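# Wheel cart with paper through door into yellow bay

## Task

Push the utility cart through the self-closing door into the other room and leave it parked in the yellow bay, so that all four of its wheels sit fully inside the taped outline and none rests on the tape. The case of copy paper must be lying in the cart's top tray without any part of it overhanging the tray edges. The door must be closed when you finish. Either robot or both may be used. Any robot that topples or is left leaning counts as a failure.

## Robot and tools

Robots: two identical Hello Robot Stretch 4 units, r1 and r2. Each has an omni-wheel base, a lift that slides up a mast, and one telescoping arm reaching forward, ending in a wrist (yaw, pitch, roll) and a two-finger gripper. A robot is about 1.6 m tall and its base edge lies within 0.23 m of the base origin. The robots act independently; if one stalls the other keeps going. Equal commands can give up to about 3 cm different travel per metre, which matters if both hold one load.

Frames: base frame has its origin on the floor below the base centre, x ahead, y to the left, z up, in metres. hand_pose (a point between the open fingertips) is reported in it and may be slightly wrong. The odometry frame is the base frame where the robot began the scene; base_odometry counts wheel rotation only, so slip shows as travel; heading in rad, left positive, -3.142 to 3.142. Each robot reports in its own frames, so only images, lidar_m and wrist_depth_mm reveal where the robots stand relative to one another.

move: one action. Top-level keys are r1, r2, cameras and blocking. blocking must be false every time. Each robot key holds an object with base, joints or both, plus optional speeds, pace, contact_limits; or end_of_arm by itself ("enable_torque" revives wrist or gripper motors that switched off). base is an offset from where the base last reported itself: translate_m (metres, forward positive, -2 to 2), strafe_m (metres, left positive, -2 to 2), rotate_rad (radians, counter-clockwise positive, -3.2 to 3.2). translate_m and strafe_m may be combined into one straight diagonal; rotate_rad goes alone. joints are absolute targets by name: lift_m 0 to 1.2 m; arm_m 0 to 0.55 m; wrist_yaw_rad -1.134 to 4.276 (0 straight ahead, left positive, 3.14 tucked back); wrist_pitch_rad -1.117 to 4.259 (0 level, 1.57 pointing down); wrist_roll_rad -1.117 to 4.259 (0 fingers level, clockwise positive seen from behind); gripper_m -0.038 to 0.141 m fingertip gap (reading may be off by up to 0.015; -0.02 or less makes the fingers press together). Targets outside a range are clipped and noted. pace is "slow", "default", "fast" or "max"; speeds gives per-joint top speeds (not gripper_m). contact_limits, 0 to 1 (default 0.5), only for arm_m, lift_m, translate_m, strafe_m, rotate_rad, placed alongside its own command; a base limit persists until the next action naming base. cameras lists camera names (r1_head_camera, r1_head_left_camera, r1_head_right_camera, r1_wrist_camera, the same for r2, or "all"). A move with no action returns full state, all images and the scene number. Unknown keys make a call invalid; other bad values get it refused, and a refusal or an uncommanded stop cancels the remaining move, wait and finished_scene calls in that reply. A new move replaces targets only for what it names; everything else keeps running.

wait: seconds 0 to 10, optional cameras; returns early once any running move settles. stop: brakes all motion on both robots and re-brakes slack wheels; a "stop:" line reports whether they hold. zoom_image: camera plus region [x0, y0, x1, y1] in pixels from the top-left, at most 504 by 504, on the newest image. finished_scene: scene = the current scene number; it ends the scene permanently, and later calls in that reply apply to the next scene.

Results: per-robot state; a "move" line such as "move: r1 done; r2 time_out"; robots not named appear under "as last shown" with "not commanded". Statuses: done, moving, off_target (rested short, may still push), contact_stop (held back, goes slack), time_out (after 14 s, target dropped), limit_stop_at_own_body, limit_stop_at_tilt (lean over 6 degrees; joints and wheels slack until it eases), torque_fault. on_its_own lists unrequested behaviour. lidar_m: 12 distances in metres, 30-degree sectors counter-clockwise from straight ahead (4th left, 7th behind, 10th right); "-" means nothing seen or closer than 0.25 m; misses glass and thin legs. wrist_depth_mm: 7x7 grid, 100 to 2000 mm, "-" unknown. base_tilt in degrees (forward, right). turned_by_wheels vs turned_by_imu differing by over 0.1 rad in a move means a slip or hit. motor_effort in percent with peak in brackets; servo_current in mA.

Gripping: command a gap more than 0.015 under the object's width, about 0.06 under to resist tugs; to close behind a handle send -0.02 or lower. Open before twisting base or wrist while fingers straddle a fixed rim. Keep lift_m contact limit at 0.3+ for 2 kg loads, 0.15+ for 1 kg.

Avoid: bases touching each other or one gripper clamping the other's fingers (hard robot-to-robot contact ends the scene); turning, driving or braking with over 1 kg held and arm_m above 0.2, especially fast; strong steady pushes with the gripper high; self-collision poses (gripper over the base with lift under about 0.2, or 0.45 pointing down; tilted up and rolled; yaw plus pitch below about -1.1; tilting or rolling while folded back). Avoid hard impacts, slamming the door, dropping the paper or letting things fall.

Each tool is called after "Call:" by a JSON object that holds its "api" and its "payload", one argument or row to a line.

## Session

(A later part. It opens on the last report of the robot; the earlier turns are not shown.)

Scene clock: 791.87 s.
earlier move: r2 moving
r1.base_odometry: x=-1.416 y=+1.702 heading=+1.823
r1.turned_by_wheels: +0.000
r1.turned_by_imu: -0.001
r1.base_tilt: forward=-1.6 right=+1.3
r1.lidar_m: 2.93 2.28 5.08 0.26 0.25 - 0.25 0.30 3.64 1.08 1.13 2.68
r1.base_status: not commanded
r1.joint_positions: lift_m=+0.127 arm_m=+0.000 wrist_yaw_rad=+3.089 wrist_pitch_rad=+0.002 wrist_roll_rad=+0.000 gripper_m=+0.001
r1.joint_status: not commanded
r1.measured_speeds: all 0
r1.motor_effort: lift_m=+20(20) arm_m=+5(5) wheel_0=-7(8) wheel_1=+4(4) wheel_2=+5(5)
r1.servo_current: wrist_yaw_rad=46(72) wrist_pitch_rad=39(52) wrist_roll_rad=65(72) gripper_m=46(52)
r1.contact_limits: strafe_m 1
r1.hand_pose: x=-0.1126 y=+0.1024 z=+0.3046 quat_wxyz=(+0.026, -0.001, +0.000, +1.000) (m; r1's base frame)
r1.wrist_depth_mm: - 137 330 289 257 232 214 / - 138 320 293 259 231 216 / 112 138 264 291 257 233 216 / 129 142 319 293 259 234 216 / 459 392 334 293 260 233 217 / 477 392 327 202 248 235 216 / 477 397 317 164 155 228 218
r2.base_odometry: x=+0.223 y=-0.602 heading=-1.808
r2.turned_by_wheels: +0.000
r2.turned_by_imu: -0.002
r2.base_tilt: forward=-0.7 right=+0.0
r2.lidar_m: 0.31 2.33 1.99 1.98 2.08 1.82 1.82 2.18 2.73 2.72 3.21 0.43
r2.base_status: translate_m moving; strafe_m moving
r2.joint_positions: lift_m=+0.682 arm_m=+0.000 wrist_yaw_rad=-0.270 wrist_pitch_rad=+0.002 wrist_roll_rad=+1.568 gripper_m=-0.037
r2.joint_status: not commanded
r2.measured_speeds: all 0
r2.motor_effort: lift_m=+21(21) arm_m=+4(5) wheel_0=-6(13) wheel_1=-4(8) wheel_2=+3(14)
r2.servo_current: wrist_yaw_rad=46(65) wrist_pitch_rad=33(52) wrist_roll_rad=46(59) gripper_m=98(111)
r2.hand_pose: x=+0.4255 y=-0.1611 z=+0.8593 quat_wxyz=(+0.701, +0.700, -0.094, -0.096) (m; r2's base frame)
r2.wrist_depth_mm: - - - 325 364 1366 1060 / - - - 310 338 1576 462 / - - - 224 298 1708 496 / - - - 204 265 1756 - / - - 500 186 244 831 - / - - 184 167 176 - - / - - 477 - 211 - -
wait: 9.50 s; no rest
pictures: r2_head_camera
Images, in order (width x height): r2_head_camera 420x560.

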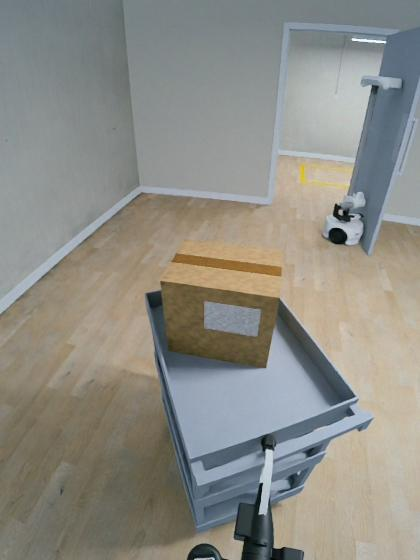

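Call:
{"api": "move", "payload": {
  "r2": {"base": {"translate_m": -0.383, "strafe_m": -0.114}, "pace": "slow"},
  "blocking": false
}}

Call:
{"api": "wait", "payload": {
  "seconds": 4.8
}}

Call:
{"api": "move", "payload": {
  "r2": {"base": {"translate_m": -0.003, "strafe_m": 0.309}, "pace": "slow"},
  "blocking": false,
  "cameras": ["r2_head_camera"]
}}

Call:
{"api": "wait", "payload": {
  "seconds": 3.8,
  "cameras": ["r2_head_camera", "r2_wrist_camera"]
}}

Scene clock: 818.37 s.
earlier move: r2 done
move: r2 moving
r1: as last shown
r1.turned_by_imu: +0.000
r1.lidar_m: 2.93 2.29 5.08 0.28 0.25 - 0.25 0.31 3.65 1.07 1.16 2.66
r1.servo_current: wrist_yaw_rad=52(59) wrist_pitch_rad=46(46) wrist_roll_rad=39(59) gripper_m=46(52)
r1.contact_limits: strafe_m 1
r1.wrist_depth_mm: - 137 332 290 258 232 215 / - 138 317 290 259 233 216 / 112 138 264 291 258 233 216 / 129 142 322 293 259 234 217 / 462 389 336 293 260 233 217 / 480 392 329 202 250 235 217 / 480 397 315 164 155 228 218
r2.base_odometry: x=+0.222 y=-0.589 heading=-1.808
r2.turned_by_wheels: +0.000
r2.turned_by_imu: +0.001
r2.base_tilt: forward=-0.7 right=+0.0
r2.lidar_m: 0.33 2.31 1.99 2.01 2.06 1.80 1.82 2.15 2.73 2.73 3.20 0.42
r2.base_status: translate_m moving; strafe_m moving
r2.joint_positions: lift_m=+0.682 arm_m=+0.000 wrist_yaw_rad=-0.270 wrist_pitch_rad=+0.002 wrist_roll_rad=+1.568 gripper_m=-0.037
r2.joint_status: not commanded
r2.measured_speeds: translate_m=-0.048 strafe_m=-0.015 rotate_rad=+0.003 lift_m=+0.000 arm_m=+0.000 wrist_yaw_rad=+0.000 wrist_pitch_rad=+0.000 wrist_roll_rad=+0.000
r2.motor_effort: lift_m=+21(21) arm_m=+5(5) wheel_0=-6(7) wheel_1=-6(10) wheel_2=+10(10)
r2.servo_current: wrist_yaw_rad=46(52) wrist_pitch_rad=39(46) wrist_roll_rad=33(59) gripper_m=98(104)
r2.hand_pose: x=+0.4255 y=-0.1611 z=+0.8593 quat_wxyz=(+0.701, +0.700, -0.094, -0.096) (m; r2's base frame)
r2.wrist_depth_mm: - - - 324 357 1397 1060 / - - - 307 332 1576 466 / - - - 223 294 1708 504 / - - - 204 265 759 - / - - 477 187 243 854 - / - - 185 167 176 - - / - - 477 - 213 - -
pictures: none

Scene clock: 823.10 s.
earlier move: r2 done
r1.base_odometry: x=-1.416 y=+1.702 heading=+1.823
r1.turned_by_wheels: +0.000
r1.turned_by_imu: +0.000
r1.base_tilt: forward=-1.6 right=+1.3
r1.lidar_m: 2.90 2.68 2.88 0.27 0.25 - 0.25 0.31 3.66 1.07 1.16 2.68
r1.base_status: not commanded
r1.joint_positions: lift_m=+0.127 arm_m=+0.000 wrist_yaw_rad=+3.089 wrist_pitch_rad=+0.002 wrist_roll_rad=+0.000 gripper_m=+0.001
r1.joint_status: not commanded
r1.measured_speeds: all 0
r1.motor_effort: lift_m=+20(20) arm_m=+5(5) wheel_0=-7(8) wheel_1=+4(4) wheel_2=+5(5)
r1.servo_current: wrist_yaw_rad=39(78) wrist_pitch_rad=39(52) wrist_roll_rad=59(72) gripper_m=46(52)
r1.contact_limits: strafe_m 1
r1.hand_pose: x=-0.1126 y=+0.1024 z=+0.3046 quat_wxyz=(+0.026, -0.001, +0.000, +1.000) (m; r1's base frame)
r1.wrist_depth_mm: - 137 330 291 257 232 215 / - 137 319 290 258 231 216 / 112 138 264 291 259 233 216 / 129 143 322 291 260 235 217 / 462 392 334 293 260 235 218 / 477 394 329 203 249 234 218 / 484 392 319 164 156 228 217
r2.base_odometry: x=+0.202 y=-0.203 heading=-1.808
r2.turned_by_wheels: +0.000
r2.turned_by_imu: +0.002
r2.base_tilt: forward=-0.7 right=+0.0
r2.lidar_m: 0.27 0.49 2.19 2.26 1.71 1.48 1.46 1.77 2.50 2.50 2.96 0.44
r2.base_status: done
r2.joint_positions: lift_m=+0.682 arm_m=+0.000 wrist_yaw_rad=-0.263 wrist_pitch_rad=+0.002 wrist_roll_rad=+1.568 gripper_m=-0.037
r2.joint_status: not commanded
r2.measured_speeds: all 0
r2.motor_effort: lift_m=+21(21) arm_m=+5(5) wheel_0=+1(7) wheel_1=-5(10) wheel_2=+6(16)
r2.servo_current: wrist_yaw_rad=46(65) wrist_pitch_rad=33(46) wrist_roll_rad=39(65) gripper_m=98(104)
r2.hand_pose: x=+0.4266 y=-0.1594 z=+0.8593 quat_wxyz=(+0.702, +0.700, -0.092, -0.094) (m; r2's base frame)
r2.wrist_depth_mm: - - - - - 1708 1205 / - - - 384 - 1661 1182 / - - - 342 415 1397 415 / - - - 231 315 1756 508 / - - - 193 259 1921 - / - - 186 159 178 699 - / - - 436 - 200 - -
wait: 4.73 of 4.8 s (r2 has come to rest)
pictures: none

Scene clock: 823.60 s.
move: r2 moving
r1: as last shown
r1.base_tilt: forward=-1.5 right=+1.3
r1.lidar_m: 2.91 2.69 2.89 0.27 0.25 - 0.25 0.31 3.66 1.09 1.12 2.68
r1.motor_effort: lift_m=+20(20) arm_m=+5(5) wheel_0=-8(8) wheel_1=+4(4) wheel_2=+5(5)
r1.servo_current: wrist_yaw_rad=46(59) wrist_pitch_rad=46(46) wrist_roll_rad=59(65) gripper_m=52(52)
r1.contact_limits: strafe_m 1
r1.wrist_depth_mm: - 137 330 290 259 231 215 / - 137 317 290 259 233 216 / 112 138 264 290 259 233 216 / 129 142 320 291 259 234 216 / 462 389 334 293 262 235 218 / 477 392 330 202 249 235 216 / 480 392 319 164 156 227 219
r2.base_odometry: x=+0.216 y=-0.206 heading=-1.808
r2.turned_by_wheels: +0.000
r2.turned_by_imu: +0.000
r2.base_tilt: forward=-0.6 right=+0.1
r2.lidar_m: 0.30 0.53 2.19 2.22 1.70 1.47 1.45 1.77 2.49 2.54 2.99 0.42
r2.base_status: translate_m moving; strafe_m moving
r2.joint_positions: lift_m=+0.682 arm_m=+0.000 wrist_yaw_rad=-0.267 wrist_pitch_rad=+0.002 wrist_roll_rad=+1.568 gripper_m=-0.037
r2.joint_status: not commanded
r2.measured_speeds: translate_m=-0.001 strafe_m=+0.056 rotate_rad=+0.000 lift_m=+0.000 arm_m=+0.000 wrist_yaw_rad=-0.011 wrist_pitch_rad=+0.000 wrist_roll_rad=+0.000
r2.motor_effort: lift_m=+21(21) arm_m=+4(5) wheel_0=-8(10) wheel_1=+8(9) wheel_2=+4(8)
r2.servo_current: wrist_yaw_rad=52(59) wrist_pitch_rad=46(46) wrist_roll_rad=39(46) gripper_m=104(104)
r2.hand_pose: x=+0.4260 y=-0.1604 z=+0.8593 quat_wxyz=(+0.702, +0.700, -0.093, -0.095) (m; r2's base frame)
r2.wrist_depth_mm: - - - - - 1661 1182 / - - - 382 - 1708 1205 / - - - 342 415 1430 413 / - - - 229 315 1708 508 / - - - 193 258 1921 - / - - 185 157 177 699 - / - - 442 - 203 - -
pictures: r2_head_camera
Images, in order (width x height): r2_head_camera 420x560.

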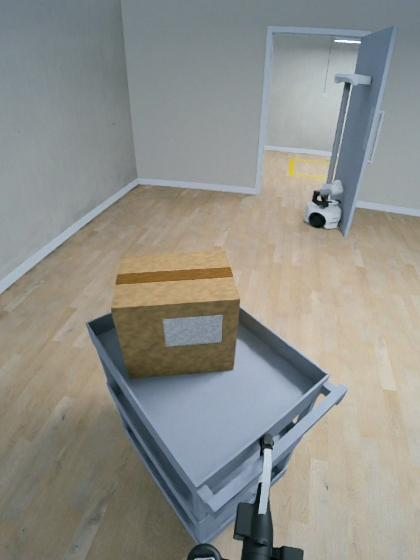

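Scene clock: 827.33 s.
earlier move: r2 done
r1.base_odometry: x=-1.416 y=+1.702 heading=+1.823
r1.turned_by_wheels: +0.000
r1.turned_by_imu: +0.000
r1.base_tilt: forward=-1.6 right=+1.3
r1.lidar_m: 2.91 2.70 5.08 0.25 0.25 - 0.25 0.28 3.65 1.06 1.15 2.66
r1.base_status: not commanded
r1.joint_positions: lift_m=+0.127 arm_m=+0.000 wrist_yaw_rad=+3.089 wrist_pitch_rad=+0.002 wrist_roll_rad=+0.000 gripper_m=+0.001
r1.joint_status: not commanded
r1.measured_speeds: all 0
r1.motor_effort: lift_m=+20(20) arm_m=+4(5) wheel_0=-7(8) wheel_1=+4(4) wheel_2=+5(5)
r1.servo_current: wrist_yaw_rad=59(72) wrist_pitch_rad=46(52) wrist_roll_rad=46(65) gripper_m=46(59)
r1.contact_limits: strafe_m 1
r1.hand_pose: x=-0.1126 y=+0.1024 z=+0.3046 quat_wxyz=(+0.026, -0.001, +0.000, +1.000) (m; r1's base frame)
r1.wrist_depth_mm: - 137 330 291 256 232 216 / - 137 320 291 258 231 216 / 112 138 264 291 258 233 216 / 129 143 319 291 260 233 216 / 459 389 334 291 262 234 217 / 477 394 329 203 251 235 218 / 477 394 319 164 155 227 218
r2.base_odometry: x=+0.503 y=-0.273 heading=-1.808
r2.turned_by_wheels: +0.000
r2.turned_by_imu: +0.000
r2.base_tilt: forward=-0.6 right=+0.1
r2.lidar_m: 0.32 2.22 1.92 1.95 1.61 1.39 1.39 1.68 2.79 2.82 0.62 0.44
r2.base_status: done
r2.joint_positions: lift_m=+0.682 arm_m=+0.000 wrist_yaw_rad=-0.277 wrist_pitch_rad=+0.002 wrist_roll_rad=+1.568 gripper_m=-0.037
r2.joint_status: not commanded
r2.measured_speeds: all 0
r2.motor_effort: lift_m=+21(21) arm_m=+5(5) wheel_0=-5(14) wheel_1=+3(9) wheel_2=+3(8)
r2.servo_current: wrist_yaw_rad=65(65) wrist_pitch_rad=33(52) wrist_roll_rad=39(65) gripper_m=98(111)
r2.hand_pose: x=+0.4244 y=-0.1629 z=+0.8593 quat_wxyz=(+0.701, +0.700, -0.097, -0.098) (m; r2's base frame)
r2.wrist_depth_mm: - - - 314 343 351 349 / - - - 293 310 1708 1255 / - - - 215 285 1708 504 / - - - 199 259 788 - / - - 477 184 241 842 - / - - 185 167 175 - - / - - 480 - 213 126 -
wait: 3.73 of 3.8 s (r2 has come to rest)
pictures: r2_head_camera, r2_wrist_camera
Images, in order (width x height): r2_head_camera 420x560, r2_wrist_camera 616x392.

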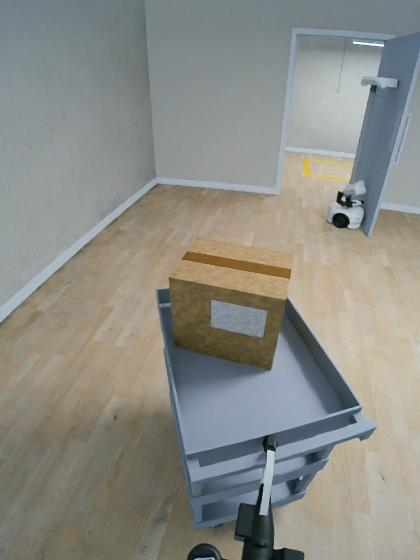

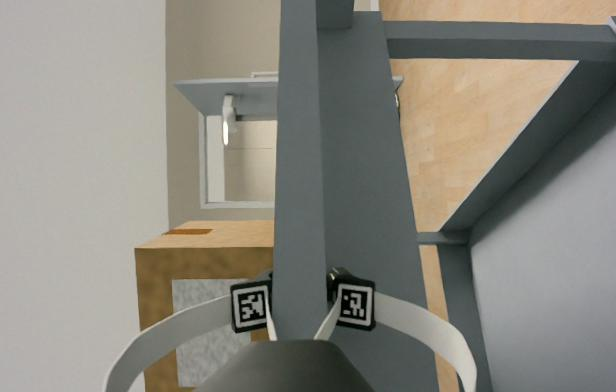

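Call:
{"api": "move", "payload": {
  "r2": {"base": {"translate_m": 0.093, "strafe_m": 0.452}, "joints": {"wrist_yaw_rad": -0.55}, "speeds": {"wrist_yaw_rad": 0.08}, "pace": "slow"},
  "blocking": false
}}

Call:
{"api": "wait", "payload": {
  "seconds": 5.2,
  "cameras": ["r2_head_camera", "r2_wrist_camera"]
}}

Scene clock: 845.50 s.
move: r2 moving
r1: as last shown
r1.base_tilt: forward=-1.5 right=+1.3
r1.lidar_m: 2.92 2.68 5.08 0.25 0.25 - 0.25 0.29 3.65 1.09 1.15 2.68
r1.motor_effort: lift_m=+20(20) arm_m=+5(5) wheel_0=-7(8) wheel_1=+4(4) wheel_2=+5(5)
r1.servo_current: wrist_yaw_rad=52(72) wrist_pitch_rad=46(46) wrist_roll_rad=33(52) gripper_m=46(52)
r1.contact_limits: strafe_m 1
r1.wrist_depth_mm: - 137 332 289 257 232 216 / - 137 319 290 259 232 216 / 112 138 264 290 259 233 216 / 129 143 320 293 260 234 217 / 462 389 336 293 260 234 217 / 480 392 327 202 249 234 218 / 480 394 317 163 156 227 218
r2.base_odometry: x=+0.515 y=-0.278 heading=-1.809
r2.turned_by_wheels: -0.001
r2.turned_by_imu: +0.000
r2.base_tilt: forward=-0.6 right=+0.1
r2.lidar_m: 0.31 2.20 1.89 1.95 1.59 1.39 1.40 1.67 2.82 2.82 0.58 0.42
r2.base_status: translate_m moving; strafe_m moving
r2.joint_positions: lift_m=+0.682 arm_m=+0.000 wrist_yaw_rad=-0.304 wrist_pitch_rad=+0.002 wrist_roll_rad=+1.568 gripper_m=-0.037
r2.joint_status: wrist_yaw_rad moving
r2.measured_speeds: translate_m=+0.010 strafe_m=+0.049 rotate_rad=+0.001 lift_m=+0.000 arm_m=+0.000 wrist_yaw_rad=-0.076 wrist_pitch_rad=+0.000 wrist_roll_rad=+0.000
r2.motor_effort: lift_m=+21(21) arm_m=+4(5) wheel_0=-9(10) wheel_1=+7(8) wheel_2=-8(9)
r2.servo_current: wrist_yaw_rad=26(78) wrist_pitch_rad=39(46) wrist_roll_rad=39(52) gripper_m=91(104)
r2.hand_pose: x=+0.4198 y=-0.1698 z=+0.8593 quat_wxyz=(+0.700, +0.698, -0.106, -0.108) (m; r2's base frame)
r2.wrist_depth_mm: - - - 314 351 349 353 / - - - 298 320 1576 455 / - - - 217 289 1756 496 / - - - 200 259 768 - / - - 473 185 242 842 - / - - 185 167 175 - - / - - 480 - 213 126 -
pictures: none

Scene clock: 850.70 s.
earlier move: r2 moving
r1.base_odometry: x=-1.416 y=+1.702 heading=+1.823
r1.turned_by_wheels: +0.000
r1.turned_by_imu: +0.000
r1.base_tilt: forward=-1.5 right=+1.3
r1.lidar_m: 2.91 2.83 5.08 0.28 0.25 - 0.25 0.31 3.64 1.06 1.14 2.66
r1.base_status: not commanded
r1.joint_positions: lift_m=+0.127 arm_m=+0.000 wrist_yaw_rad=+3.089 wrist_pitch_rad=+0.002 wrist_roll_rad=+0.000 gripper_m=+0.001
r1.joint_status: not commanded
r1.measured_speeds: all 0
r1.motor_effort: lift_m=+20(20) arm_m=+5(5) wheel_0=-7(8) wheel_1=+4(4) wheel_2=+5(5)
r1.servo_current: wrist_yaw_rad=46(72) wrist_pitch_rad=46(52) wrist_roll_rad=59(65) gripper_m=52(59)
r1.contact_limits: strafe_m 1
r1.hand_pose: x=-0.1126 y=+0.1024 z=+0.3046 quat_wxyz=(+0.026, -0.001, +0.000, +1.000) (m; r1's base frame)
r1.wrist_depth_mm: - 137 330 290 257 232 215 / - 138 317 290 258 233 216 / 112 138 264 291 259 233 216 / 129 142 320 293 260 234 217 / 466 389 334 291 260 234 218 / 477 392 329 204 249 234 218 / 480 394 317 164 155 227 218
r2.base_odometry: x=+0.920 y=-0.470 heading=-1.809
r2.turned_by_wheels: +0.000
r2.turned_by_imu: +0.000
r2.base_tilt: forward=-0.7 right=+0.1
r2.lidar_m: 0.36 1.67 1.47 1.49 1.54 1.33 1.35 1.58 2.89 3.27 0.41 0.36
r2.base_status: translate_m moving; strafe_m moving
r2.joint_positions: lift_m=+0.682 arm_m=+0.000 wrist_yaw_rad=-0.553 wrist_pitch_rad=+0.002 wrist_roll_rad=+1.568 gripper_m=-0.037
r2.joint_status: all done
r2.measured_speeds: all 0
r2.motor_effort: lift_m=+21(21) arm_m=+5(5) wheel_0=-6(14) wheel_1=+3(9) wheel_2=-10(11)
r2.servo_current: wrist_yaw_rad=46(98) wrist_pitch_rad=46(46) wrist_roll_rad=46(65) gripper_m=98(104)
r2.hand_pose: x=+0.3703 y=-0.2259 z=+0.8593 quat_wxyz=(+0.681, +0.680, -0.192, -0.194) (m; r2's base frame)
r2.wrist_depth_mm: - - - 271 277 1756 1160 / - - - 200 265 1708 504 / - - - 191 253 798 - / - - 484 184 243 854 - / - - 492 179 236 831 - / - - 184 170 175 - - / - - 544 - 221 - -
wait: 5.20 s; no rest
pictures: r2_head_camera, r2_wrist_camera
Images, in order (width x height): r2_head_camera 420x560, r2_wrist_camera 616x392.

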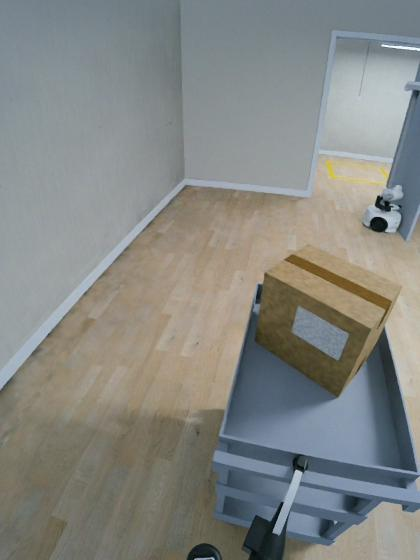

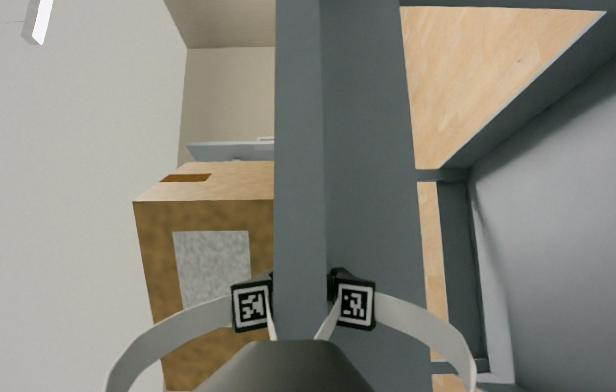

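Call:
{"api": "move", "payload": {
  "r2": {"base": {"translate_m": 0.025, "strafe_m": 0.09}, "pace": "slow"},
  "blocking": false
}}

Call:
{"api": "wait", "payload": {
  "seconds": 1.3
}}

Call:
{"api": "move", "payload": {
  "r2": {"base": {"translate_m": 0.458, "strafe_m": -0.2}, "pace": "slow"},
  "blocking": false,
  "cameras": ["r2_head_camera"]
}}

Call:
{"api": "wait", "payload": {
  "seconds": 5.2,
  "cameras": ["r2_head_camera"]
}}

Scene clock: 863.67 s.
earlier move: r2 done
move: r2 moving
r1: as last shown
r1.base_tilt: forward=-1.6 right=+1.3
r1.lidar_m: 2.91 2.82 5.08 0.28 0.25 - 0.25 0.30 3.64 1.09 1.18 2.66
r1.servo_current: wrist_yaw_rad=52(52) wrist_pitch_rad=39(46) wrist_roll_rad=46(59) gripper_m=52(52)
r1.contact_limits: strafe_m 1
r1.wrist_depth_mm: - 137 330 290 258 231 215 / - 138 320 291 258 232 216 / 112 138 264 290 258 233 216 / 129 143 320 291 260 233 217 / 455 389 332 293 260 234 217 / 473 394 327 203 249 235 217 / 480 397 317 164 156 228 217
r2.base_odometry: x=+0.931 y=-0.476 heading=-1.809
r2.turned_by_wheels: -0.001
r2.turned_by_imu: +0.000
r2.base_tilt: forward=-0.6 right=+0.1
r2.lidar_m: 0.35 1.65 1.45 1.48 1.53 1.36 1.36 1.57 2.91 3.28 0.40 0.34
r2.base_status: translate_m moving; strafe_m moving
r2.joint_positions: lift_m=+0.682 arm_m=+0.000 wrist_yaw_rad=-0.553 wrist_pitch_rad=+0.002 wrist_roll_rad=+1.568 gripper_m=-0.037
r2.joint_status: not commanded
r2.measured_speeds: translate_m=+0.013 strafe_m=+0.048 rotate_rad=-0.001 lift_m=+0.000 arm_m=+0.000 wrist_yaw_rad=+0.000 wrist_pitch_rad=+0.000 wrist_roll_rad=+0.000
r2.motor_effort: lift_m=+21(21) arm_m=+5(5) wheel_0=-8(11) wheel_1=+7(8) wheel_2=-10(12)
r2.servo_current: wrist_yaw_rad=39(52) wrist_pitch_rad=46(52) wrist_roll_rad=52(52) gripper_m=98(104)
r2.hand_pose: x=+0.3703 y=-0.2259 z=+0.8593 quat_wxyz=(+0.681, +0.680, -0.192, -0.194) (m; r2's base frame)
r2.wrist_depth_mm: - - - 267 274 1708 1255 / - - - 200 263 1661 500 / - - - 191 252 820 - / - - 477 183 243 842 - / - - 492 178 235 820 - / - - 185 170 175 - - / - - 539 - 221 - -
pictures: none

Scene clock: 864.97 s.
earlier move: r2 moving
r1.base_odometry: x=-1.416 y=+1.702 heading=+1.823
r1.turned_by_wheels: +0.000
r1.turned_by_imu: +0.000
r1.base_tilt: forward=-1.6 right=+1.3
r1.lidar_m: 2.91 2.85 5.08 0.26 0.25 - 0.25 0.29 3.66 1.06 1.16 2.68
r1.base_status: not commanded
r1.joint_positions: lift_m=+0.127 arm_m=+0.000 wrist_yaw_rad=+3.089 wrist_pitch_rad=+0.002 wrist_roll_rad=+0.000 gripper_m=+0.001
r1.joint_status: not commanded
r1.measured_speeds: all 0
r1.motor_effort: lift_m=+20(20) arm_m=+5(5) wheel_0=-7(8) wheel_1=+4(4) wheel_2=+5(5)
r1.servo_current: wrist_yaw_rad=46(72) wrist_pitch_rad=46(52) wrist_roll_rad=46(59) gripper_m=52(59)
r1.contact_limits: strafe_m 1
r1.hand_pose: x=-0.1126 y=+0.1024 z=+0.3046 quat_wxyz=(+0.026, -0.001, +0.000, +1.000) (m; r1's base frame)
r1.wrist_depth_mm: - 137 329 289 257 232 215 / - 138 319 291 259 231 216 / 112 138 265 291 259 234 217 / 129 143 320 293 259 234 216 / 459 389 332 291 260 235 217 / 480 394 329 203 248 235 218 / 484 394 319 164 156 227 218
r2.base_odometry: x=+1.001 y=-0.515 heading=-1.809
r2.turned_by_wheels: +0.000
r2.turned_by_imu: +0.000
r2.base_tilt: forward=-0.7 right=+0.1
r2.lidar_m: 0.39 1.59 1.37 1.40 1.56 1.35 1.34 1.64 2.90 3.36 0.38 0.39
r2.base_status: translate_m moving; strafe_m moving
r2.joint_positions: lift_m=+0.682 arm_m=+0.000 wrist_yaw_rad=-0.553 wrist_pitch_rad=+0.002 wrist_roll_rad=+1.568 gripper_m=-0.037
r2.joint_status: not commanded
r2.measured_speeds: translate_m=+0.003 strafe_m=+0.011 rotate_rad=+0.000 lift_m=+0.000 arm_m=+0.000 wrist_yaw_rad=+0.000 wrist_pitch_rad=+0.000 wrist_roll_rad=+0.000
r2.motor_effort: lift_m=+21(21) arm_m=+4(5) wheel_0=-5(11) wheel_1=+5(9) wheel_2=-8(12)
r2.servo_current: wrist_yaw_rad=46(59) wrist_pitch_rad=46(52) wrist_roll_rad=46(59) gripper_m=98(104)
r2.hand_pose: x=+0.3703 y=-0.2259 z=+0.8593 quat_wxyz=(+0.681, +0.680, -0.192, -0.194) (m; r2's base frame)
r2.wrist_depth_mm: - - - 189 250 1661 1229 / - - - 185 246 1661 - / - - 603 180 242 842 - / - - 473 178 236 831 - / - - 508 175 233 - - / - - 185 171 177 - - / - - 585 - 226 1661 -
wait: 1.30 s; no rest
pictures: none

Scene clock: 865.47 s.
earlier move: r2 done
move: r2 moving
r1: as last shown
r1.base_tilt: forward=-1.5 right=+1.3
r1.lidar_m: 2.89 2.85 5.08 0.26 0.25 - 0.25 0.29 3.64 1.06 1.14 2.68
r1.servo_current: wrist_yaw_rad=52(52) wrist_pitch_rad=39(46) wrist_roll_rad=39(59) gripper_m=46(52)
r1.contact_limits: strafe_m 1
r1.wrist_depth_mm: - 137 329 290 257 231 216 / - 137 317 290 258 232 216 / 112 138 264 291 258 233 216 / 129 143 319 293 259 234 216 / 462 392 334 293 260 234 217 / 477 392 325 202 247 235 217 / 484 399 319 164 156 227 217
r2.base_odometry: x=+0.991 y=-0.526 heading=-1.810
r2.turned_by_wheels: +0.000
r2.turned_by_imu: +0.000
r2.base_tilt: forward=-0.7 right=+0.1
r2.lidar_m: 0.35 1.58 1.36 1.40 1.56 1.36 1.37 1.64 2.89 3.33 0.39 0.37
r2.base_status: translate_m moving; strafe_m moving
r2.joint_positions: lift_m=+0.682 arm_m=+0.000 wrist_yaw_rad=-0.554 wrist_pitch_rad=+0.002 wrist_roll_rad=+1.568 gripper_m=-0.037
r2.joint_status: not commanded
r2.measured_speeds: translate_m=+0.051 strafe_m=-0.038 rotate_rad=+0.000 lift_m=+0.000 arm_m=+0.000 wrist_yaw_rad=+0.000 wrist_pitch_rad=+0.000 wrist_roll_rad=+0.000
r2.motor_effort: lift_m=+21(21) arm_m=+4(5) wheel_0=+13(13) wheel_1=-5(6) wheel_2=-12(15)
r2.servo_current: wrist_yaw_rad=52(59) wrist_pitch_rad=46(52) wrist_roll_rad=52(52) gripper_m=98(104)
r2.hand_pose: x=+0.3701 y=-0.2261 z=+0.8593 quat_wxyz=(+0.681, +0.680, -0.192, -0.194) (m; r2's base frame)
r2.wrist_depth_mm: - - - 187 249 1708 1229 / - - - 183 244 1808 - / - - 591 179 239 831 - / - - 473 236 236 831 - / - - 500 174 233 - - / - - 185 170 177 - - / - - 591 - 225 1576 -
pictures: r2_head_camera
Images, in order (width x height): r2_head_camera 420x560.

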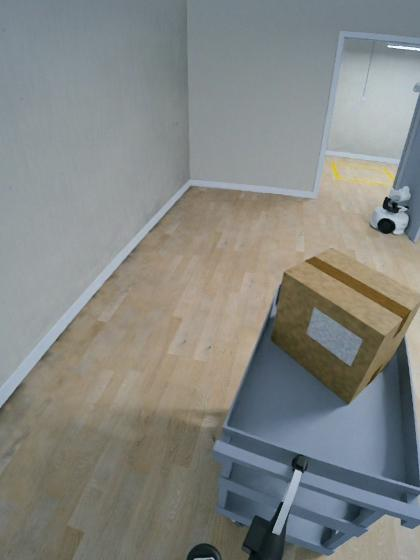

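Scene clock: 870.67 s.
earlier move: r2 moving
r1.base_odometry: x=-1.416 y=+1.702 heading=+1.823
r1.turned_by_wheels: +0.000
r1.turned_by_imu: +0.000
r1.base_tilt: forward=-1.5 right=+1.3
r1.lidar_m: 2.90 2.38 5.10 0.26 0.25 - 0.25 0.31 3.65 1.06 1.13 2.67
r1.base_status: not commanded
r1.joint_positions: lift_m=+0.127 arm_m=+0.000 wrist_yaw_rad=+3.089 wrist_pitch_rad=+0.002 wrist_roll_rad=+0.000 gripper_m=+0.001
r1.joint_status: not commanded
r1.measured_speeds: all 0
r1.motor_effort: lift_m=+20(20) arm_m=+5(5) wheel_0=-7(8) wheel_1=+4(4) wheel_2=+5(5)
r1.servo_current: wrist_yaw_rad=59(78) wrist_pitch_rad=46(52) wrist_roll_rad=46(65) gripper_m=52(59)
r1.contact_limits: strafe_m 1
r1.hand_pose: x=-0.1126 y=+0.1024 z=+0.3046 quat_wxyz=(+0.026, -0.001, +0.000, +1.000) (m; r1's base frame)
r1.wrist_depth_mm: - 137 330 289 257 232 215 / - 138 319 289 259 233 216 / 112 138 264 291 259 233 216 / 129 143 320 293 260 233 217 / 462 392 334 291 262 234 219 / 477 394 327 202 250 235 218 / 480 397 317 164 155 227 218
r2.base_odometry: x=+0.699 y=-0.911 heading=-1.809
r2.turned_by_wheels: +0.001
r2.turned_by_imu: +0.003
r2.base_tilt: forward=-0.7 right=+0.1
r2.lidar_m: 0.38 1.66 1.42 1.42 1.74 1.85 1.83 2.18 3.29 3.31 0.37 0.39
r2.base_status: translate_m moving; strafe_m moving
r2.joint_positions: lift_m=+0.682 arm_m=+0.000 wrist_yaw_rad=-0.550 wrist_pitch_rad=+0.002 wrist_roll_rad=+1.568 gripper_m=-0.037
r2.joint_status: not commanded
r2.measured_speeds: translate_m=+0.020 strafe_m=+0.000 rotate_rad=+0.000 lift_m=+0.000 arm_m=+0.000 wrist_yaw_rad=+0.000 wrist_pitch_rad=+0.000 wrist_roll_rad=+0.000
r2.motor_effort: lift_m=+21(21) arm_m=+5(5) wheel_0=+6(13) wheel_1=+5(7) wheel_2=-5(15)
r2.servo_current: wrist_yaw_rad=52(59) wrist_pitch_rad=46(52) wrist_roll_rad=52(65) gripper_m=91(111)
r2.hand_pose: x=+0.3709 y=-0.2253 z=+0.8593 quat_wxyz=(+0.681, +0.680, -0.191, -0.193) (m; r2's base frame)
r2.wrist_depth_mm: - - - 238 240 1661 1160 / - - - 177 238 1661 - / - - 539 176 235 842 - / - - 477 233 234 831 - / - - 512 173 231 - - / - - 184 171 176 - - / - - - - 228 1618 -
wait: 5.20 s; no rest
pictures: r2_head_camera
Images, in order (width x height): r2_head_camera 420x560.

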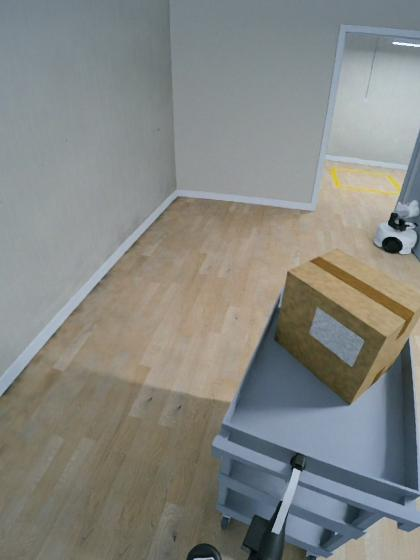

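Call:
{"api": "move", "payload": {
  "r2": {"base": {"translate_m": 0.563, "strafe_m": -0.191}, "pace": "slow"},
  "blocking": false
}}

Call:
{"api": "wait", "payload": {
  "seconds": 6.2,
  "cameras": ["r2_head_camera", "r1_head_left_camera"]
}}

Scene clock: 890.40 s.
earlier move: r2 done
move: r2 moving
r1: as last shown
r1.base_tilt: forward=-1.6 right=+1.3
r1.lidar_m: 2.93 2.35 5.07 0.28 0.25 - 0.25 0.31 3.64 1.05 1.14 2.67
r1.servo_current: wrist_yaw_rad=65(65) wrist_pitch_rad=39(52) wrist_roll_rad=39(59) gripper_m=46(52)
r1.contact_limits: strafe_m 1
r1.wrist_depth_mm: - 137 332 289 259 232 215 / - 137 319 291 258 233 216 / 112 138 264 293 259 233 216 / 129 143 322 291 260 234 217 / 466 392 334 294 262 235 218 / 477 394 329 202 249 234 217 / 484 392 319 164 156 228 218
r2.base_odometry: x=+0.692 y=-0.923 heading=-1.809
r2.turned_by_wheels: +0.000
r2.turned_by_imu: +0.001
r2.base_tilt: forward=-0.7 right=+0.1
r2.lidar_m: 0.38 1.68 1.39 1.42 1.73 1.85 1.87 2.20 3.27 3.29 0.38 0.39
r2.base_status: translate_m moving; strafe_m moving
r2.joint_positions: lift_m=+0.682 arm_m=+0.000 wrist_yaw_rad=-0.550 wrist_pitch_rad=+0.002 wrist_roll_rad=+1.568 gripper_m=-0.037
r2.joint_status: not commanded
r2.measured_speeds: translate_m=+0.049 strafe_m=-0.017 rotate_rad=+0.000 lift_m=+0.000 arm_m=+0.000 wrist_yaw_rad=+0.000 wrist_pitch_rad=+0.000 wrist_roll_rad=+0.000
r2.motor_effort: lift_m=+21(21) arm_m=+4(5) wheel_0=+8(13) wheel_1=+3(6) wheel_2=-11(12)
r2.servo_current: wrist_yaw_rad=39(52) wrist_pitch_rad=33(46) wrist_roll_rad=39(52) gripper_m=98(104)
r2.hand_pose: x=+0.3709 y=-0.2253 z=+0.8593 quat_wxyz=(+0.681, +0.680, -0.191, -0.193) (m; r2's base frame)
r2.wrist_depth_mm: - - - 240 240 1661 1138 / - - - 178 238 1708 - / - - 544 176 236 820 - / - - 473 232 234 842 - / - - 512 173 232 - - / - - 185 170 176 - - / - - - - 228 1576 -
pictures: none

Scene clock: 896.60 s.
earlier move: r2 moving
r1.base_odometry: x=-1.416 y=+1.702 heading=+1.823
r1.turned_by_wheels: +0.000
r1.turned_by_imu: +0.000
r1.base_tilt: forward=-1.5 right=+1.3
r1.lidar_m: 2.91 1.82 5.08 0.27 0.25 - 0.25 0.28 3.65 1.09 1.15 2.67
r1.base_status: not commanded
r1.joint_positions: lift_m=+0.127 arm_m=+0.000 wrist_yaw_rad=+3.089 wrist_pitch_rad=+0.002 wrist_roll_rad=+0.000 gripper_m=+0.001
r1.joint_status: not commanded
r1.measured_speeds: all 0
r1.motor_effort: lift_m=+20(20) arm_m=+4(5) wheel_0=-6(8) wheel_1=+4(5) wheel_2=+5(5)
r1.servo_current: wrist_yaw_rad=52(72) wrist_pitch_rad=39(52) wrist_roll_rad=39(72) gripper_m=39(59)
r1.contact_limits: strafe_m 1
r1.hand_pose: x=-0.1126 y=+0.1024 z=+0.3046 quat_wxyz=(+0.026, -0.001, +0.000, +1.000) (m; r1's base frame)
r1.wrist_depth_mm: - 137 330 289 257 231 215 / - 137 319 290 258 233 216 / 112 138 264 291 258 233 217 / 129 142 320 293 260 234 216 / 459 389 336 293 259 234 218 / 477 397 329 203 248 235 219 / 480 394 317 163 156 227 218
r2.base_odometry: x=+0.381 y=-1.413 heading=-1.809
r2.turned_by_wheels: +0.000
r2.turned_by_imu: -0.001
r2.base_tilt: forward=-0.7 right=+0.0
r2.lidar_m: 0.40 1.68 1.49 1.46 1.72 2.42 2.44 2.90 3.27 3.25 0.39 0.35
r2.base_status: translate_m moving; strafe_m moving
r2.joint_positions: lift_m=+0.682 arm_m=+0.000 wrist_yaw_rad=-0.552 wrist_pitch_rad=+0.002 wrist_roll_rad=+1.568 gripper_m=-0.037
r2.joint_status: not commanded
r2.measured_speeds: translate_m=+0.020 strafe_m=-0.006 rotate_rad=+0.000 lift_m=+0.000 arm_m=+0.000 wrist_yaw_rad=+0.000 wrist_pitch_rad=+0.000 wrist_roll_rad=+0.000
r2.motor_effort: lift_m=+21(21) arm_m=+5(5) wheel_0=+2(13) wheel_1=+4(7) wheel_2=-7(13)
r2.servo_current: wrist_yaw_rad=46(59) wrist_pitch_rad=39(52) wrist_roll_rad=46(59) gripper_m=104(111)
r2.hand_pose: x=+0.3706 y=-0.2256 z=+0.8593 quat_wxyz=(+0.681, +0.680, -0.192, -0.194) (m; r2's base frame)
r2.wrist_depth_mm: - - - 173 234 1661 1160 / - - - 173 234 768 - / - - 500 172 232 831 - / - - 477 231 232 - - / - - 521 172 230 - - / - - 184 171 177 - - / - - - - 229 1618 504
wait: 6.20 s; no rest
pictures: r1_head_left_camera, r2_head_camera
Images, in order (width x height): r1_head_left_camera 420x672, r2_head_camera 420x560.

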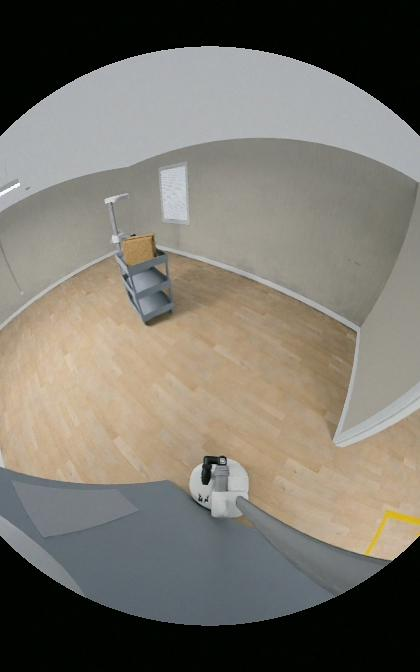

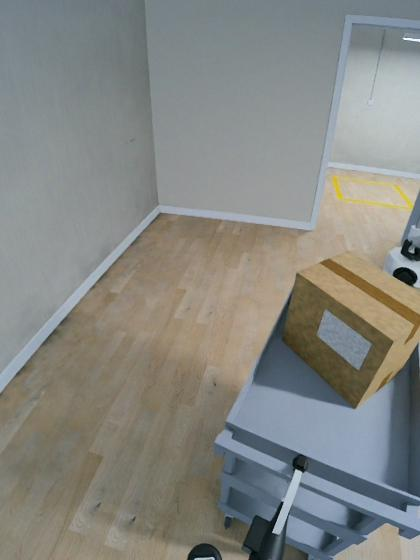

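Call:
{"api": "move", "payload": {
  "r2": {"base": {"translate_m": 0.569, "strafe_m": -0.172}, "pace": "slow"},
  "blocking": false
}}

Call:
{"api": "wait", "payload": {
  "seconds": 6.2,
  "cameras": ["r2_head_camera", "r1_head_left_camera", "r2_head_right_camera"]
}}

Scene clock: 916.97 s.
earlier move: r2 done
move: r2 moving
r1: as last shown
r1.base_tilt: forward=-1.6 right=+1.3
r1.lidar_m: 2.92 1.83 5.08 0.26 0.25 - 0.25 0.29 3.64 1.06 1.15 2.67
r1.motor_effort: lift_m=+20(20) arm_m=+5(5) wheel_0=-7(7) wheel_1=+4(4) wheel_2=+5(5)
r1.servo_current: wrist_yaw_rad=52(59) wrist_pitch_rad=46(46) wrist_roll_rad=33(59) gripper_m=52(52)
r1.contact_limits: strafe_m 1
r1.wrist_depth_mm: - 137 329 290 257 231 215 / - 138 319 290 260 231 216 / 112 138 265 291 259 233 216 / 129 143 320 290 260 233 218 / 466 392 332 293 262 234 218 / 477 394 327 203 249 234 218 / 480 394 319 164 155 228 218
r2.base_odometry: x=+0.374 y=-1.425 heading=-1.809
r2.turned_by_wheels: +0.000
r2.turned_by_imu: +0.000
r2.base_tilt: forward=-0.7 right=+0.0
r2.lidar_m: 0.39 1.70 1.48 1.46 1.74 2.42 2.46 2.91 3.26 3.28 0.39 0.38
r2.base_status: translate_m moving; strafe_m moving
r2.joint_positions: lift_m=+0.682 arm_m=+0.000 wrist_yaw_rad=-0.552 wrist_pitch_rad=+0.002 wrist_roll_rad=+1.568 gripper_m=-0.037
r2.joint_status: not commanded
r2.measured_speeds: translate_m=+0.049 strafe_m=-0.015 rotate_rad=+0.001 lift_m=+0.000 arm_m=+0.000 wrist_yaw_rad=-0.001 wrist_pitch_rad=+0.000 wrist_roll_rad=+0.000
r2.motor_effort: lift_m=+21(21) arm_m=+5(5) wheel_0=+6(11) wheel_1=+3(6) wheel_2=-13(14)
r2.servo_current: wrist_yaw_rad=46(52) wrist_pitch_rad=39(46) wrist_roll_rad=52(59) gripper_m=98(104)
r2.hand_pose: x=+0.3705 y=-0.2257 z=+0.8593 quat_wxyz=(+0.681, +0.680, -0.192, -0.194) (m; r2's base frame)
r2.wrist_depth_mm: - - - 173 234 1661 1160 / - - - 173 233 759 - / - - 500 173 232 820 - / - - 480 231 232 - - / - - 521 171 230 - - / - - 185 170 177 - - / - - - - 230 1618 504
pictures: none

Scene clock: 923.17 s.
earlier move: r2 moving
r1.base_odometry: x=-1.416 y=+1.702 heading=+1.823
r1.turned_by_wheels: +0.000
r1.turned_by_imu: +0.000
r1.base_tilt: forward=-1.6 right=+1.3
r1.lidar_m: 1.38 1.32 5.08 0.26 0.25 - 0.25 0.31 3.65 1.07 1.17 2.67
r1.base_status: not commanded
r1.joint_positions: lift_m=+0.127 arm_m=+0.000 wrist_yaw_rad=+3.089 wrist_pitch_rad=+0.002 wrist_roll_rad=+0.000 gripper_m=+0.001
r1.joint_status: not commanded
r1.measured_speeds: all 0
r1.motor_effort: lift_m=+20(20) arm_m=+5(5) wheel_0=-7(8) wheel_1=+4(4) wheel_2=+5(5)
r1.servo_current: wrist_yaw_rad=46(65) wrist_pitch_rad=52(52) wrist_roll_rad=46(72) gripper_m=46(52)
r1.contact_limits: strafe_m 1
r1.hand_pose: x=-0.1126 y=+0.1024 z=+0.3046 quat_wxyz=(+0.026, -0.001, +0.000, +1.000) (m; r1's base frame)
r1.wrist_depth_mm: - 137 330 289 259 232 215 / - 138 317 291 257 232 216 / 112 138 264 290 259 234 217 / 129 143 319 293 259 234 216 / 459 394 332 293 260 235 216 / 477 394 329 203 250 233 217 / 480 394 315 163 156 229 218
r2.base_odometry: x=+0.080 y=-1.924 heading=-1.809
r2.turned_by_wheels: +0.000
r2.turned_by_imu: -0.001
r2.base_tilt: forward=-0.7 right=+0.1
r2.lidar_m: 0.40 1.69 1.48 1.49 1.74 3.00 3.02 3.56 3.27 3.28 0.36 0.37
r2.base_status: translate_m moving; strafe_m moving
r2.joint_positions: lift_m=+0.682 arm_m=+0.000 wrist_yaw_rad=-0.553 wrist_pitch_rad=+0.002 wrist_roll_rad=+1.568 gripper_m=-0.037
r2.joint_status: not commanded
r2.measured_speeds: translate_m=+0.021 strafe_m=-0.006 rotate_rad=+0.000 lift_m=+0.000 arm_m=+0.000 wrist_yaw_rad=+0.000 wrist_pitch_rad=+0.000 wrist_roll_rad=+0.000
r2.motor_effort: lift_m=+21(21) arm_m=+5(5) wheel_0=-2(11) wheel_1=+4(6) wheel_2=-8(14)
r2.servo_current: wrist_yaw_rad=39(59) wrist_pitch_rad=39(46) wrist_roll_rad=52(65) gripper_m=104(104)
r2.hand_pose: x=+0.3704 y=-0.2258 z=+0.8593 quat_wxyz=(+0.681, +0.680, -0.192, -0.194) (m; r2's base frame)
r2.wrist_depth_mm: - - - 162 220 1661 - / - - 597 164 223 723 - / - 500 462 165 225 - - / - - 484 167 227 - - / - - 544 169 229 - - / - - 183 170 177 - - / - - - - - 1576 484
wait: 6.20 s; no rest
pictures: r1_head_left_camera, r2_head_camera, r2_head_right_camera
Images, in order (width x height): r1_head_left_camera 420x672, r2_head_camera 420x560, r2_head_right_camera 420x672.

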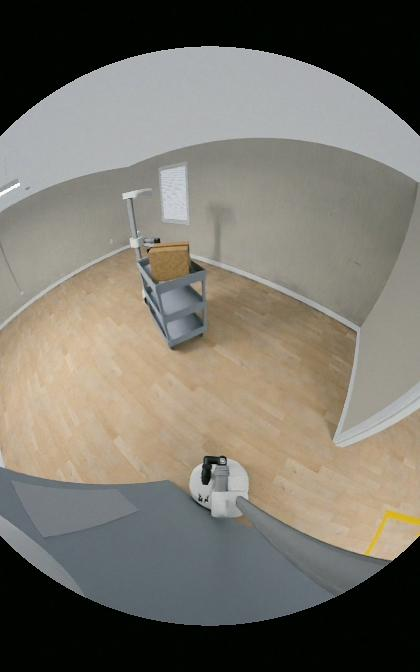

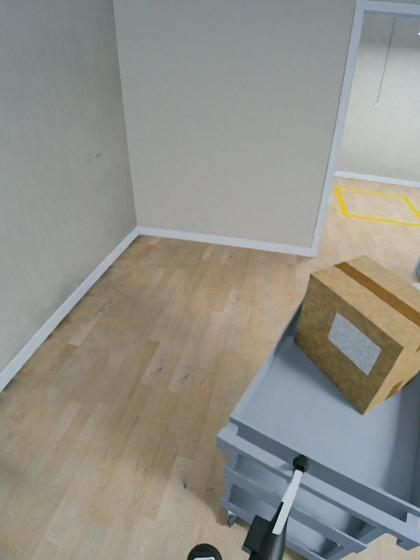

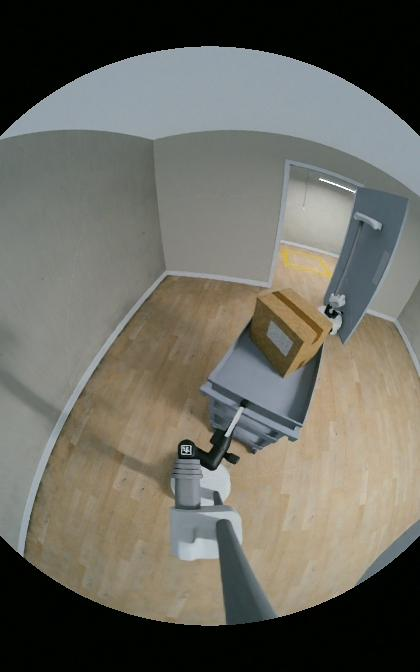

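Call:
{"api": "move", "payload": {
  "r2": {"base": {"translate_m": 0.405, "strafe_m": -0.2}, "pace": "slow"},
  "blocking": false
}}

Call:
{"api": "wait", "payload": {
  "seconds": 4.8,
  "cameras": ["r2_head_camera", "r1_head_left_camera", "r2_head_right_camera"]
}}

Scene clock: 971.83 s.
earlier move: r2 done
move: r2 moving
r1: as last shown
r1.lidar_m: 1.38 1.31 5.10 0.26 0.25 - 0.25 0.31 3.65 1.06 1.15 2.68
r1.servo_current: wrist_yaw_rad=65(72) wrist_pitch_rad=39(46) wrist_roll_rad=46(59) gripper_m=46(52)
r1.contact_limits: strafe_m 1
r1.wrist_depth_mm: - 137 330 291 257 233 216 / - 138 317 291 257 233 216 / 112 138 263 291 259 233 216 / 129 143 319 291 259 233 216 / 459 389 332 294 260 235 217 / 480 392 327 202 249 234 218 / 480 394 319 163 155 228 219
r2.base_odometry: x=+0.070 y=-1.937 heading=-1.809
r2.turned_by_wheels: +0.000
r2.turned_by_imu: +0.000
r2.base_tilt: forward=-0.7 right=+0.1
r2.lidar_m: 0.40 1.70 1.49 1.46 1.73 3.04 3.04 3.58 3.29 3.27 0.35 0.38
r2.base_status: translate_m moving; strafe_m moving
r2.joint_positions: lift_m=+0.682 arm_m=+0.000 wrist_yaw_rad=-0.553 wrist_pitch_rad=+0.002 wrist_roll_rad=+1.568 gripper_m=-0.037
r2.joint_status: not commanded
r2.measured_speeds: translate_m=+0.048 strafe_m=-0.023 rotate_rad=+0.000 lift_m=+0.000 arm_m=+0.000 wrist_yaw_rad=+0.000 wrist_pitch_rad=+0.000 wrist_roll_rad=+0.000
r2.motor_effort: lift_m=+21(21) arm_m=+5(5) wheel_0=+11(11) wheel_1=+3(4) wheel_2=-12(13)
r2.servo_current: wrist_yaw_rad=39(52) wrist_pitch_rad=39(46) wrist_roll_rad=46(65) gripper_m=98(104)
r2.hand_pose: x=+0.3704 y=-0.2258 z=+0.8593 quat_wxyz=(+0.681, +0.680, -0.192, -0.194) (m; r2's base frame)
r2.wrist_depth_mm: - - - 162 220 1661 - / - - 603 163 222 759 - / - 496 459 165 225 - - / - - 488 167 227 - - / - - 544 169 229 - - / - - 184 170 177 - - / - - - - - 1618 484
pictures: none

Scene clock: 976.63 s.
earlier move: r2 moving
r1.base_odometry: x=-1.416 y=+1.702 heading=+1.823
r1.turned_by_wheels: +0.000
r1.turned_by_imu: +0.000
r1.base_tilt: forward=-1.5 right=+1.3
r1.lidar_m: 0.93 1.09 5.08 0.26 0.25 - 0.25 0.30 3.66 1.09 1.17 2.68
r1.base_status: not commanded
r1.joint_positions: lift_m=+0.127 arm_m=+0.000 wrist_yaw_rad=+3.089 wrist_pitch_rad=+0.002 wrist_roll_rad=+0.000 gripper_m=+0.001
r1.joint_status: not commanded
r1.measured_speeds: all 0
r1.motor_effort: lift_m=+20(20) arm_m=+5(5) wheel_0=-7(8) wheel_1=+4(4) wheel_2=+5(5)
r1.servo_current: wrist_yaw_rad=33(91) wrist_pitch_rad=39(52) wrist_roll_rad=59(78) gripper_m=46(59)
r1.contact_limits: strafe_m 1
r1.hand_pose: x=-0.1126 y=+0.1024 z=+0.3046 quat_wxyz=(+0.026, -0.001, +0.000, +1.000) (m; r1's base frame)
r1.wrist_depth_mm: - 137 330 290 258 232 215 / - 137 319 289 258 231 216 / 112 138 263 291 259 234 216 / 129 142 319 291 260 234 217 / 459 389 336 291 260 235 217 / 477 392 329 203 249 235 218 / 477 394 317 164 156 228 218
r2.base_odometry: x=-0.210 y=-2.272 heading=-1.809
r2.turned_by_wheels: +0.000
r2.turned_by_imu: +0.003
r2.base_tilt: forward=-0.7 right=+0.1
r2.lidar_m: 0.40 1.78 1.55 1.55 1.82 3.32 3.47 3.65 3.20 3.19 0.38 0.38
r2.base_status: translate_m moving; strafe_m moving
r2.joint_positions: lift_m=+0.682 arm_m=+0.000 wrist_yaw_rad=-0.550 wrist_pitch_rad=+0.002 wrist_roll_rad=+1.568 gripper_m=-0.037
r2.joint_status: not commanded
r2.measured_speeds: translate_m=+0.012 strafe_m=-0.006 rotate_rad=+0.000 lift_m=+0.000 arm_m=+0.000 wrist_yaw_rad=+0.000 wrist_pitch_rad=+0.000 wrist_roll_rad=+0.000
r2.motor_effort: lift_m=+21(21) arm_m=+4(5) wheel_0=+7(14) wheel_1=+5(7) wheel_2=-6(13)
r2.servo_current: wrist_yaw_rad=46(65) wrist_pitch_rad=39(46) wrist_roll_rad=52(65) gripper_m=91(104)
r2.hand_pose: x=+0.3710 y=-0.2252 z=+0.8593 quat_wxyz=(+0.681, +0.680, -0.191, -0.193) (m; r2's base frame)
r2.wrist_depth_mm: - 1661 - 165 224 1430 - / - - - 165 225 759 - / - - 459 167 226 - - / - - 484 168 228 - - / - - 539 169 230 - - / - - 185 170 176 - - / - - - - 234 1499 480
wait: 4.80 s; no rest
pictures: r1_head_left_camera, r2_head_camera, r2_head_right_camera
Images, in order (width x height): r1_head_left_camera 420x672, r2_head_camera 420x560, r2_head_right_camera 420x672.

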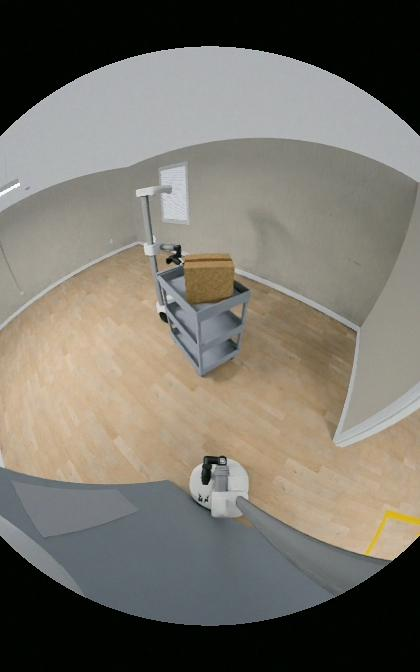

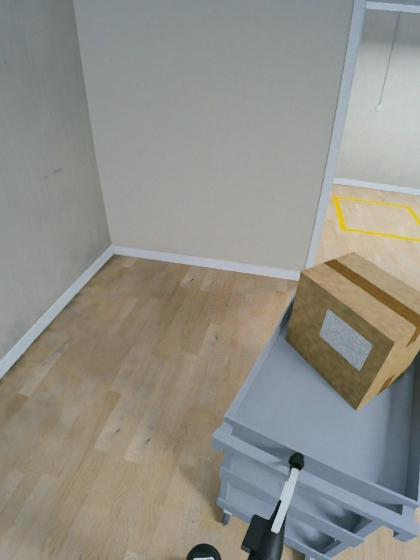

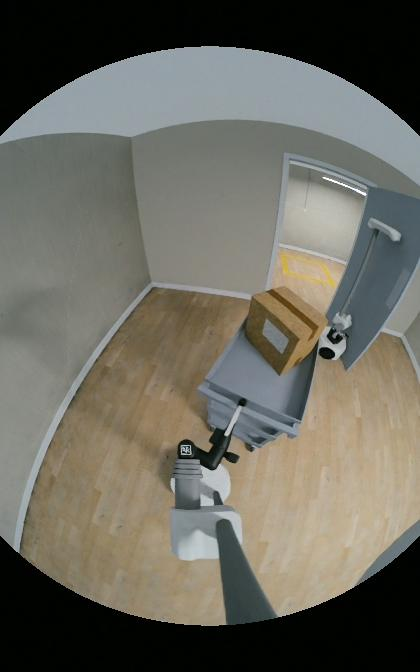

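Call:
{"api": "move", "payload": {
  "r2": {"base": {"translate_m": 0.442, "strafe_m": -0.235}, "pace": "slow"},
  "blocking": false
}}

Call:
{"api": "wait", "payload": {
  "seconds": 5.4,
  "cameras": ["r2_head_camera", "r1_head_left_camera", "r2_head_right_camera"]
}}

Scene clock: 1015.37 s.
earlier move: r2 done
move: r2 moving
r1: as last shown
r1.base_tilt: forward=-1.6 right=+1.3
r1.lidar_m: 0.92 1.08 5.08 0.27 0.25 - 0.25 0.28 3.64 1.07 1.13 2.68
r1.servo_current: wrist_yaw_rad=52(59) wrist_pitch_rad=33(46) wrist_roll_rad=52(59) gripper_m=39(52)
r1.contact_limits: strafe_m 1
r1.wrist_depth_mm: - 137 332 289 258 231 215 / - 138 320 290 259 232 217 / 112 138 264 291 260 233 217 / 129 142 320 293 259 234 216 / 462 389 334 294 260 235 216 / 477 392 327 202 249 236 217 / 484 397 319 164 156 228 218
r2.base_odometry: x=-0.220 y=-2.283 heading=-1.808
r2.turned_by_wheels: +0.000
r2.turned_by_imu: +0.001
r2.base_tilt: forward=-0.7 right=+0.0
r2.lidar_m: 0.39 1.79 1.56 1.57 1.85 3.32 3.49 3.62 3.19 3.20 0.38 0.38
r2.base_status: translate_m moving; strafe_m moving
r2.joint_positions: lift_m=+0.682 arm_m=+0.000 wrist_yaw_rad=-0.550 wrist_pitch_rad=+0.002 wrist_roll_rad=+1.568 gripper_m=-0.037
r2.joint_status: not commanded
r2.measured_speeds: translate_m=+0.048 strafe_m=-0.026 rotate_rad=+0.000 lift_m=+0.000 arm_m=+0.000 wrist_yaw_rad=+0.000 wrist_pitch_rad=+0.000 wrist_roll_rad=+0.000
r2.motor_effort: lift_m=+21(21) arm_m=+4(5) wheel_0=+9(11) wheel_1=+4(6) wheel_2=-9(10)
r2.servo_current: wrist_yaw_rad=52(59) wrist_pitch_rad=46(46) wrist_roll_rad=59(59) gripper_m=98(104)
r2.hand_pose: x=+0.3710 y=-0.2252 z=+0.8593 quat_wxyz=(+0.681, +0.680, -0.191, -0.193) (m; r2's base frame)
r2.wrist_depth_mm: - 1661 - 165 224 1464 - / - - - 166 225 768 - / - - 455 167 227 - - / - - 484 168 229 - - / - - 539 169 229 - - / - - 185 170 176 - - / - - - - 232 1499 484
pictures: none

Scene clock: 1020.77 s.
earlier move: r2 moving
r1.base_odometry: x=-1.416 y=+1.702 heading=+1.823
r1.turned_by_wheels: +0.000
r1.turned_by_imu: +0.000
r1.base_tilt: forward=-1.5 right=+1.3
r1.lidar_m: 0.62 1.42 5.08 0.25 0.25 - 0.25 0.29 3.65 1.08 1.15 0.59
r1.base_status: not commanded
r1.joint_positions: lift_m=+0.127 arm_m=+0.000 wrist_yaw_rad=+3.089 wrist_pitch_rad=+0.002 wrist_roll_rad=+0.000 gripper_m=+0.001
r1.joint_status: not commanded
r1.measured_speeds: all 0
r1.motor_effort: lift_m=+20(20) arm_m=+5(5) wheel_0=-7(8) wheel_1=+4(4) wheel_2=+5(5)
r1.servo_current: wrist_yaw_rad=39(72) wrist_pitch_rad=46(52) wrist_roll_rad=59(65) gripper_m=46(52)
r1.contact_limits: strafe_m 1
r1.hand_pose: x=-0.1126 y=+0.1024 z=+0.3046 quat_wxyz=(+0.026, -0.001, +0.000, +1.000) (m; r1's base frame)
r1.wrist_depth_mm: - 137 330 289 258 232 216 / - 137 319 290 257 232 216 / 112 138 264 291 259 233 217 / 129 143 319 291 259 233 217 / 466 392 336 293 259 234 218 / 477 392 327 203 248 235 218 / 484 394 317 164 155 228 218
r2.base_odometry: x=-0.543 y=-2.646 heading=-1.808
r2.turned_by_wheels: +0.000
r2.turned_by_imu: +0.003
r2.base_tilt: forward=-0.7 right=+0.1
r2.lidar_m: 0.37 1.88 1.64 1.66 1.98 3.54 3.96 3.55 3.11 3.11 0.39 0.37
r2.base_status: translate_m moving; strafe_m moving
r2.joint_positions: lift_m=+0.682 arm_m=+0.000 wrist_yaw_rad=-0.549 wrist_pitch_rad=+0.002 wrist_roll_rad=+1.568 gripper_m=-0.037
r2.joint_status: not commanded
r2.measured_speeds: translate_m=+0.001 strafe_m=+0.000 rotate_rad=+0.000 lift_m=+0.000 arm_m=+0.000 wrist_yaw_rad=+0.000 wrist_pitch_rad=+0.000 wrist_roll_rad=+0.000
r2.motor_effort: lift_m=+21(21) arm_m=+5(5) wheel_0=+9(15) wheel_1=+6(8) wheel_2=-4(10)
r2.servo_current: wrist_yaw_rad=33(65) wrist_pitch_rad=39(46) wrist_roll_rad=39(65) gripper_m=91(104)
r2.hand_pose: x=+0.3713 y=-0.2250 z=+0.8593 quat_wxyz=(+0.681, +0.680, -0.191, -0.193) (m; r2's base frame)
r2.wrist_depth_mm: - - - 176 237 1255 1060 / - - - 175 236 1576 - / - - 521 174 234 842 - / 1756 - 473 232 233 831 - / 1708 - 512 173 232 - - / - - 185 171 177 - - / - - - - 229 1537 -
wait: 5.40 s; no rest
pictures: r1_head_left_camera, r2_head_camera, r2_head_right_camera
Images, in order (width x height): r1_head_left_camera 420x672, r2_head_camera 420x560, r2_head_right_camera 420x672.

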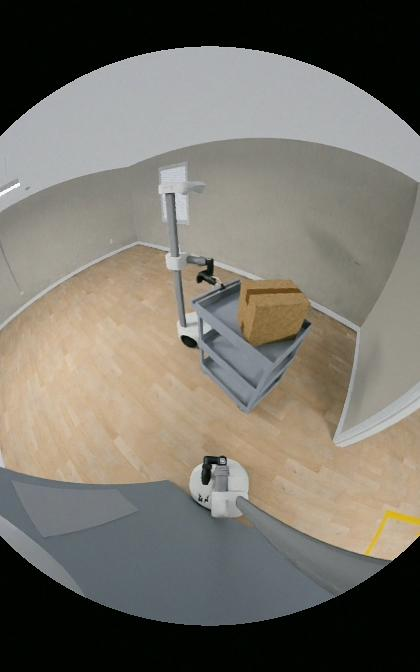

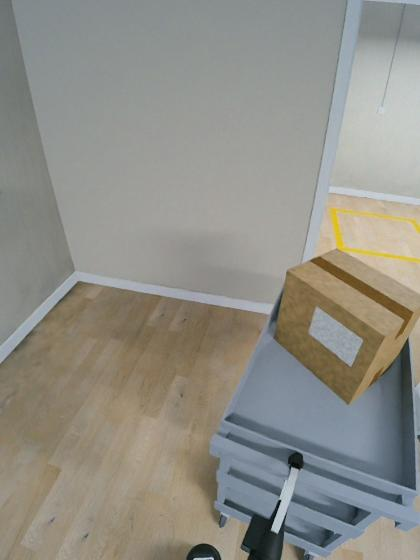

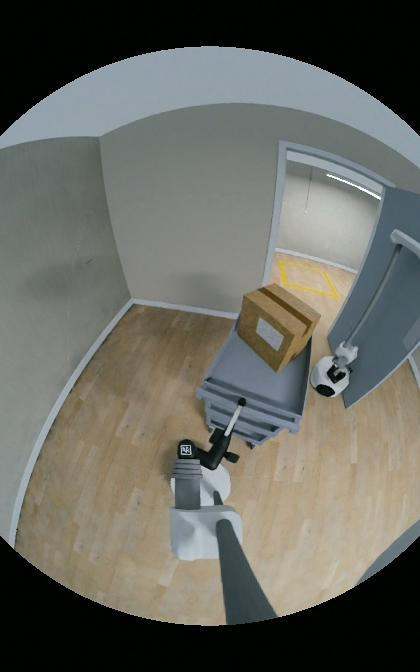

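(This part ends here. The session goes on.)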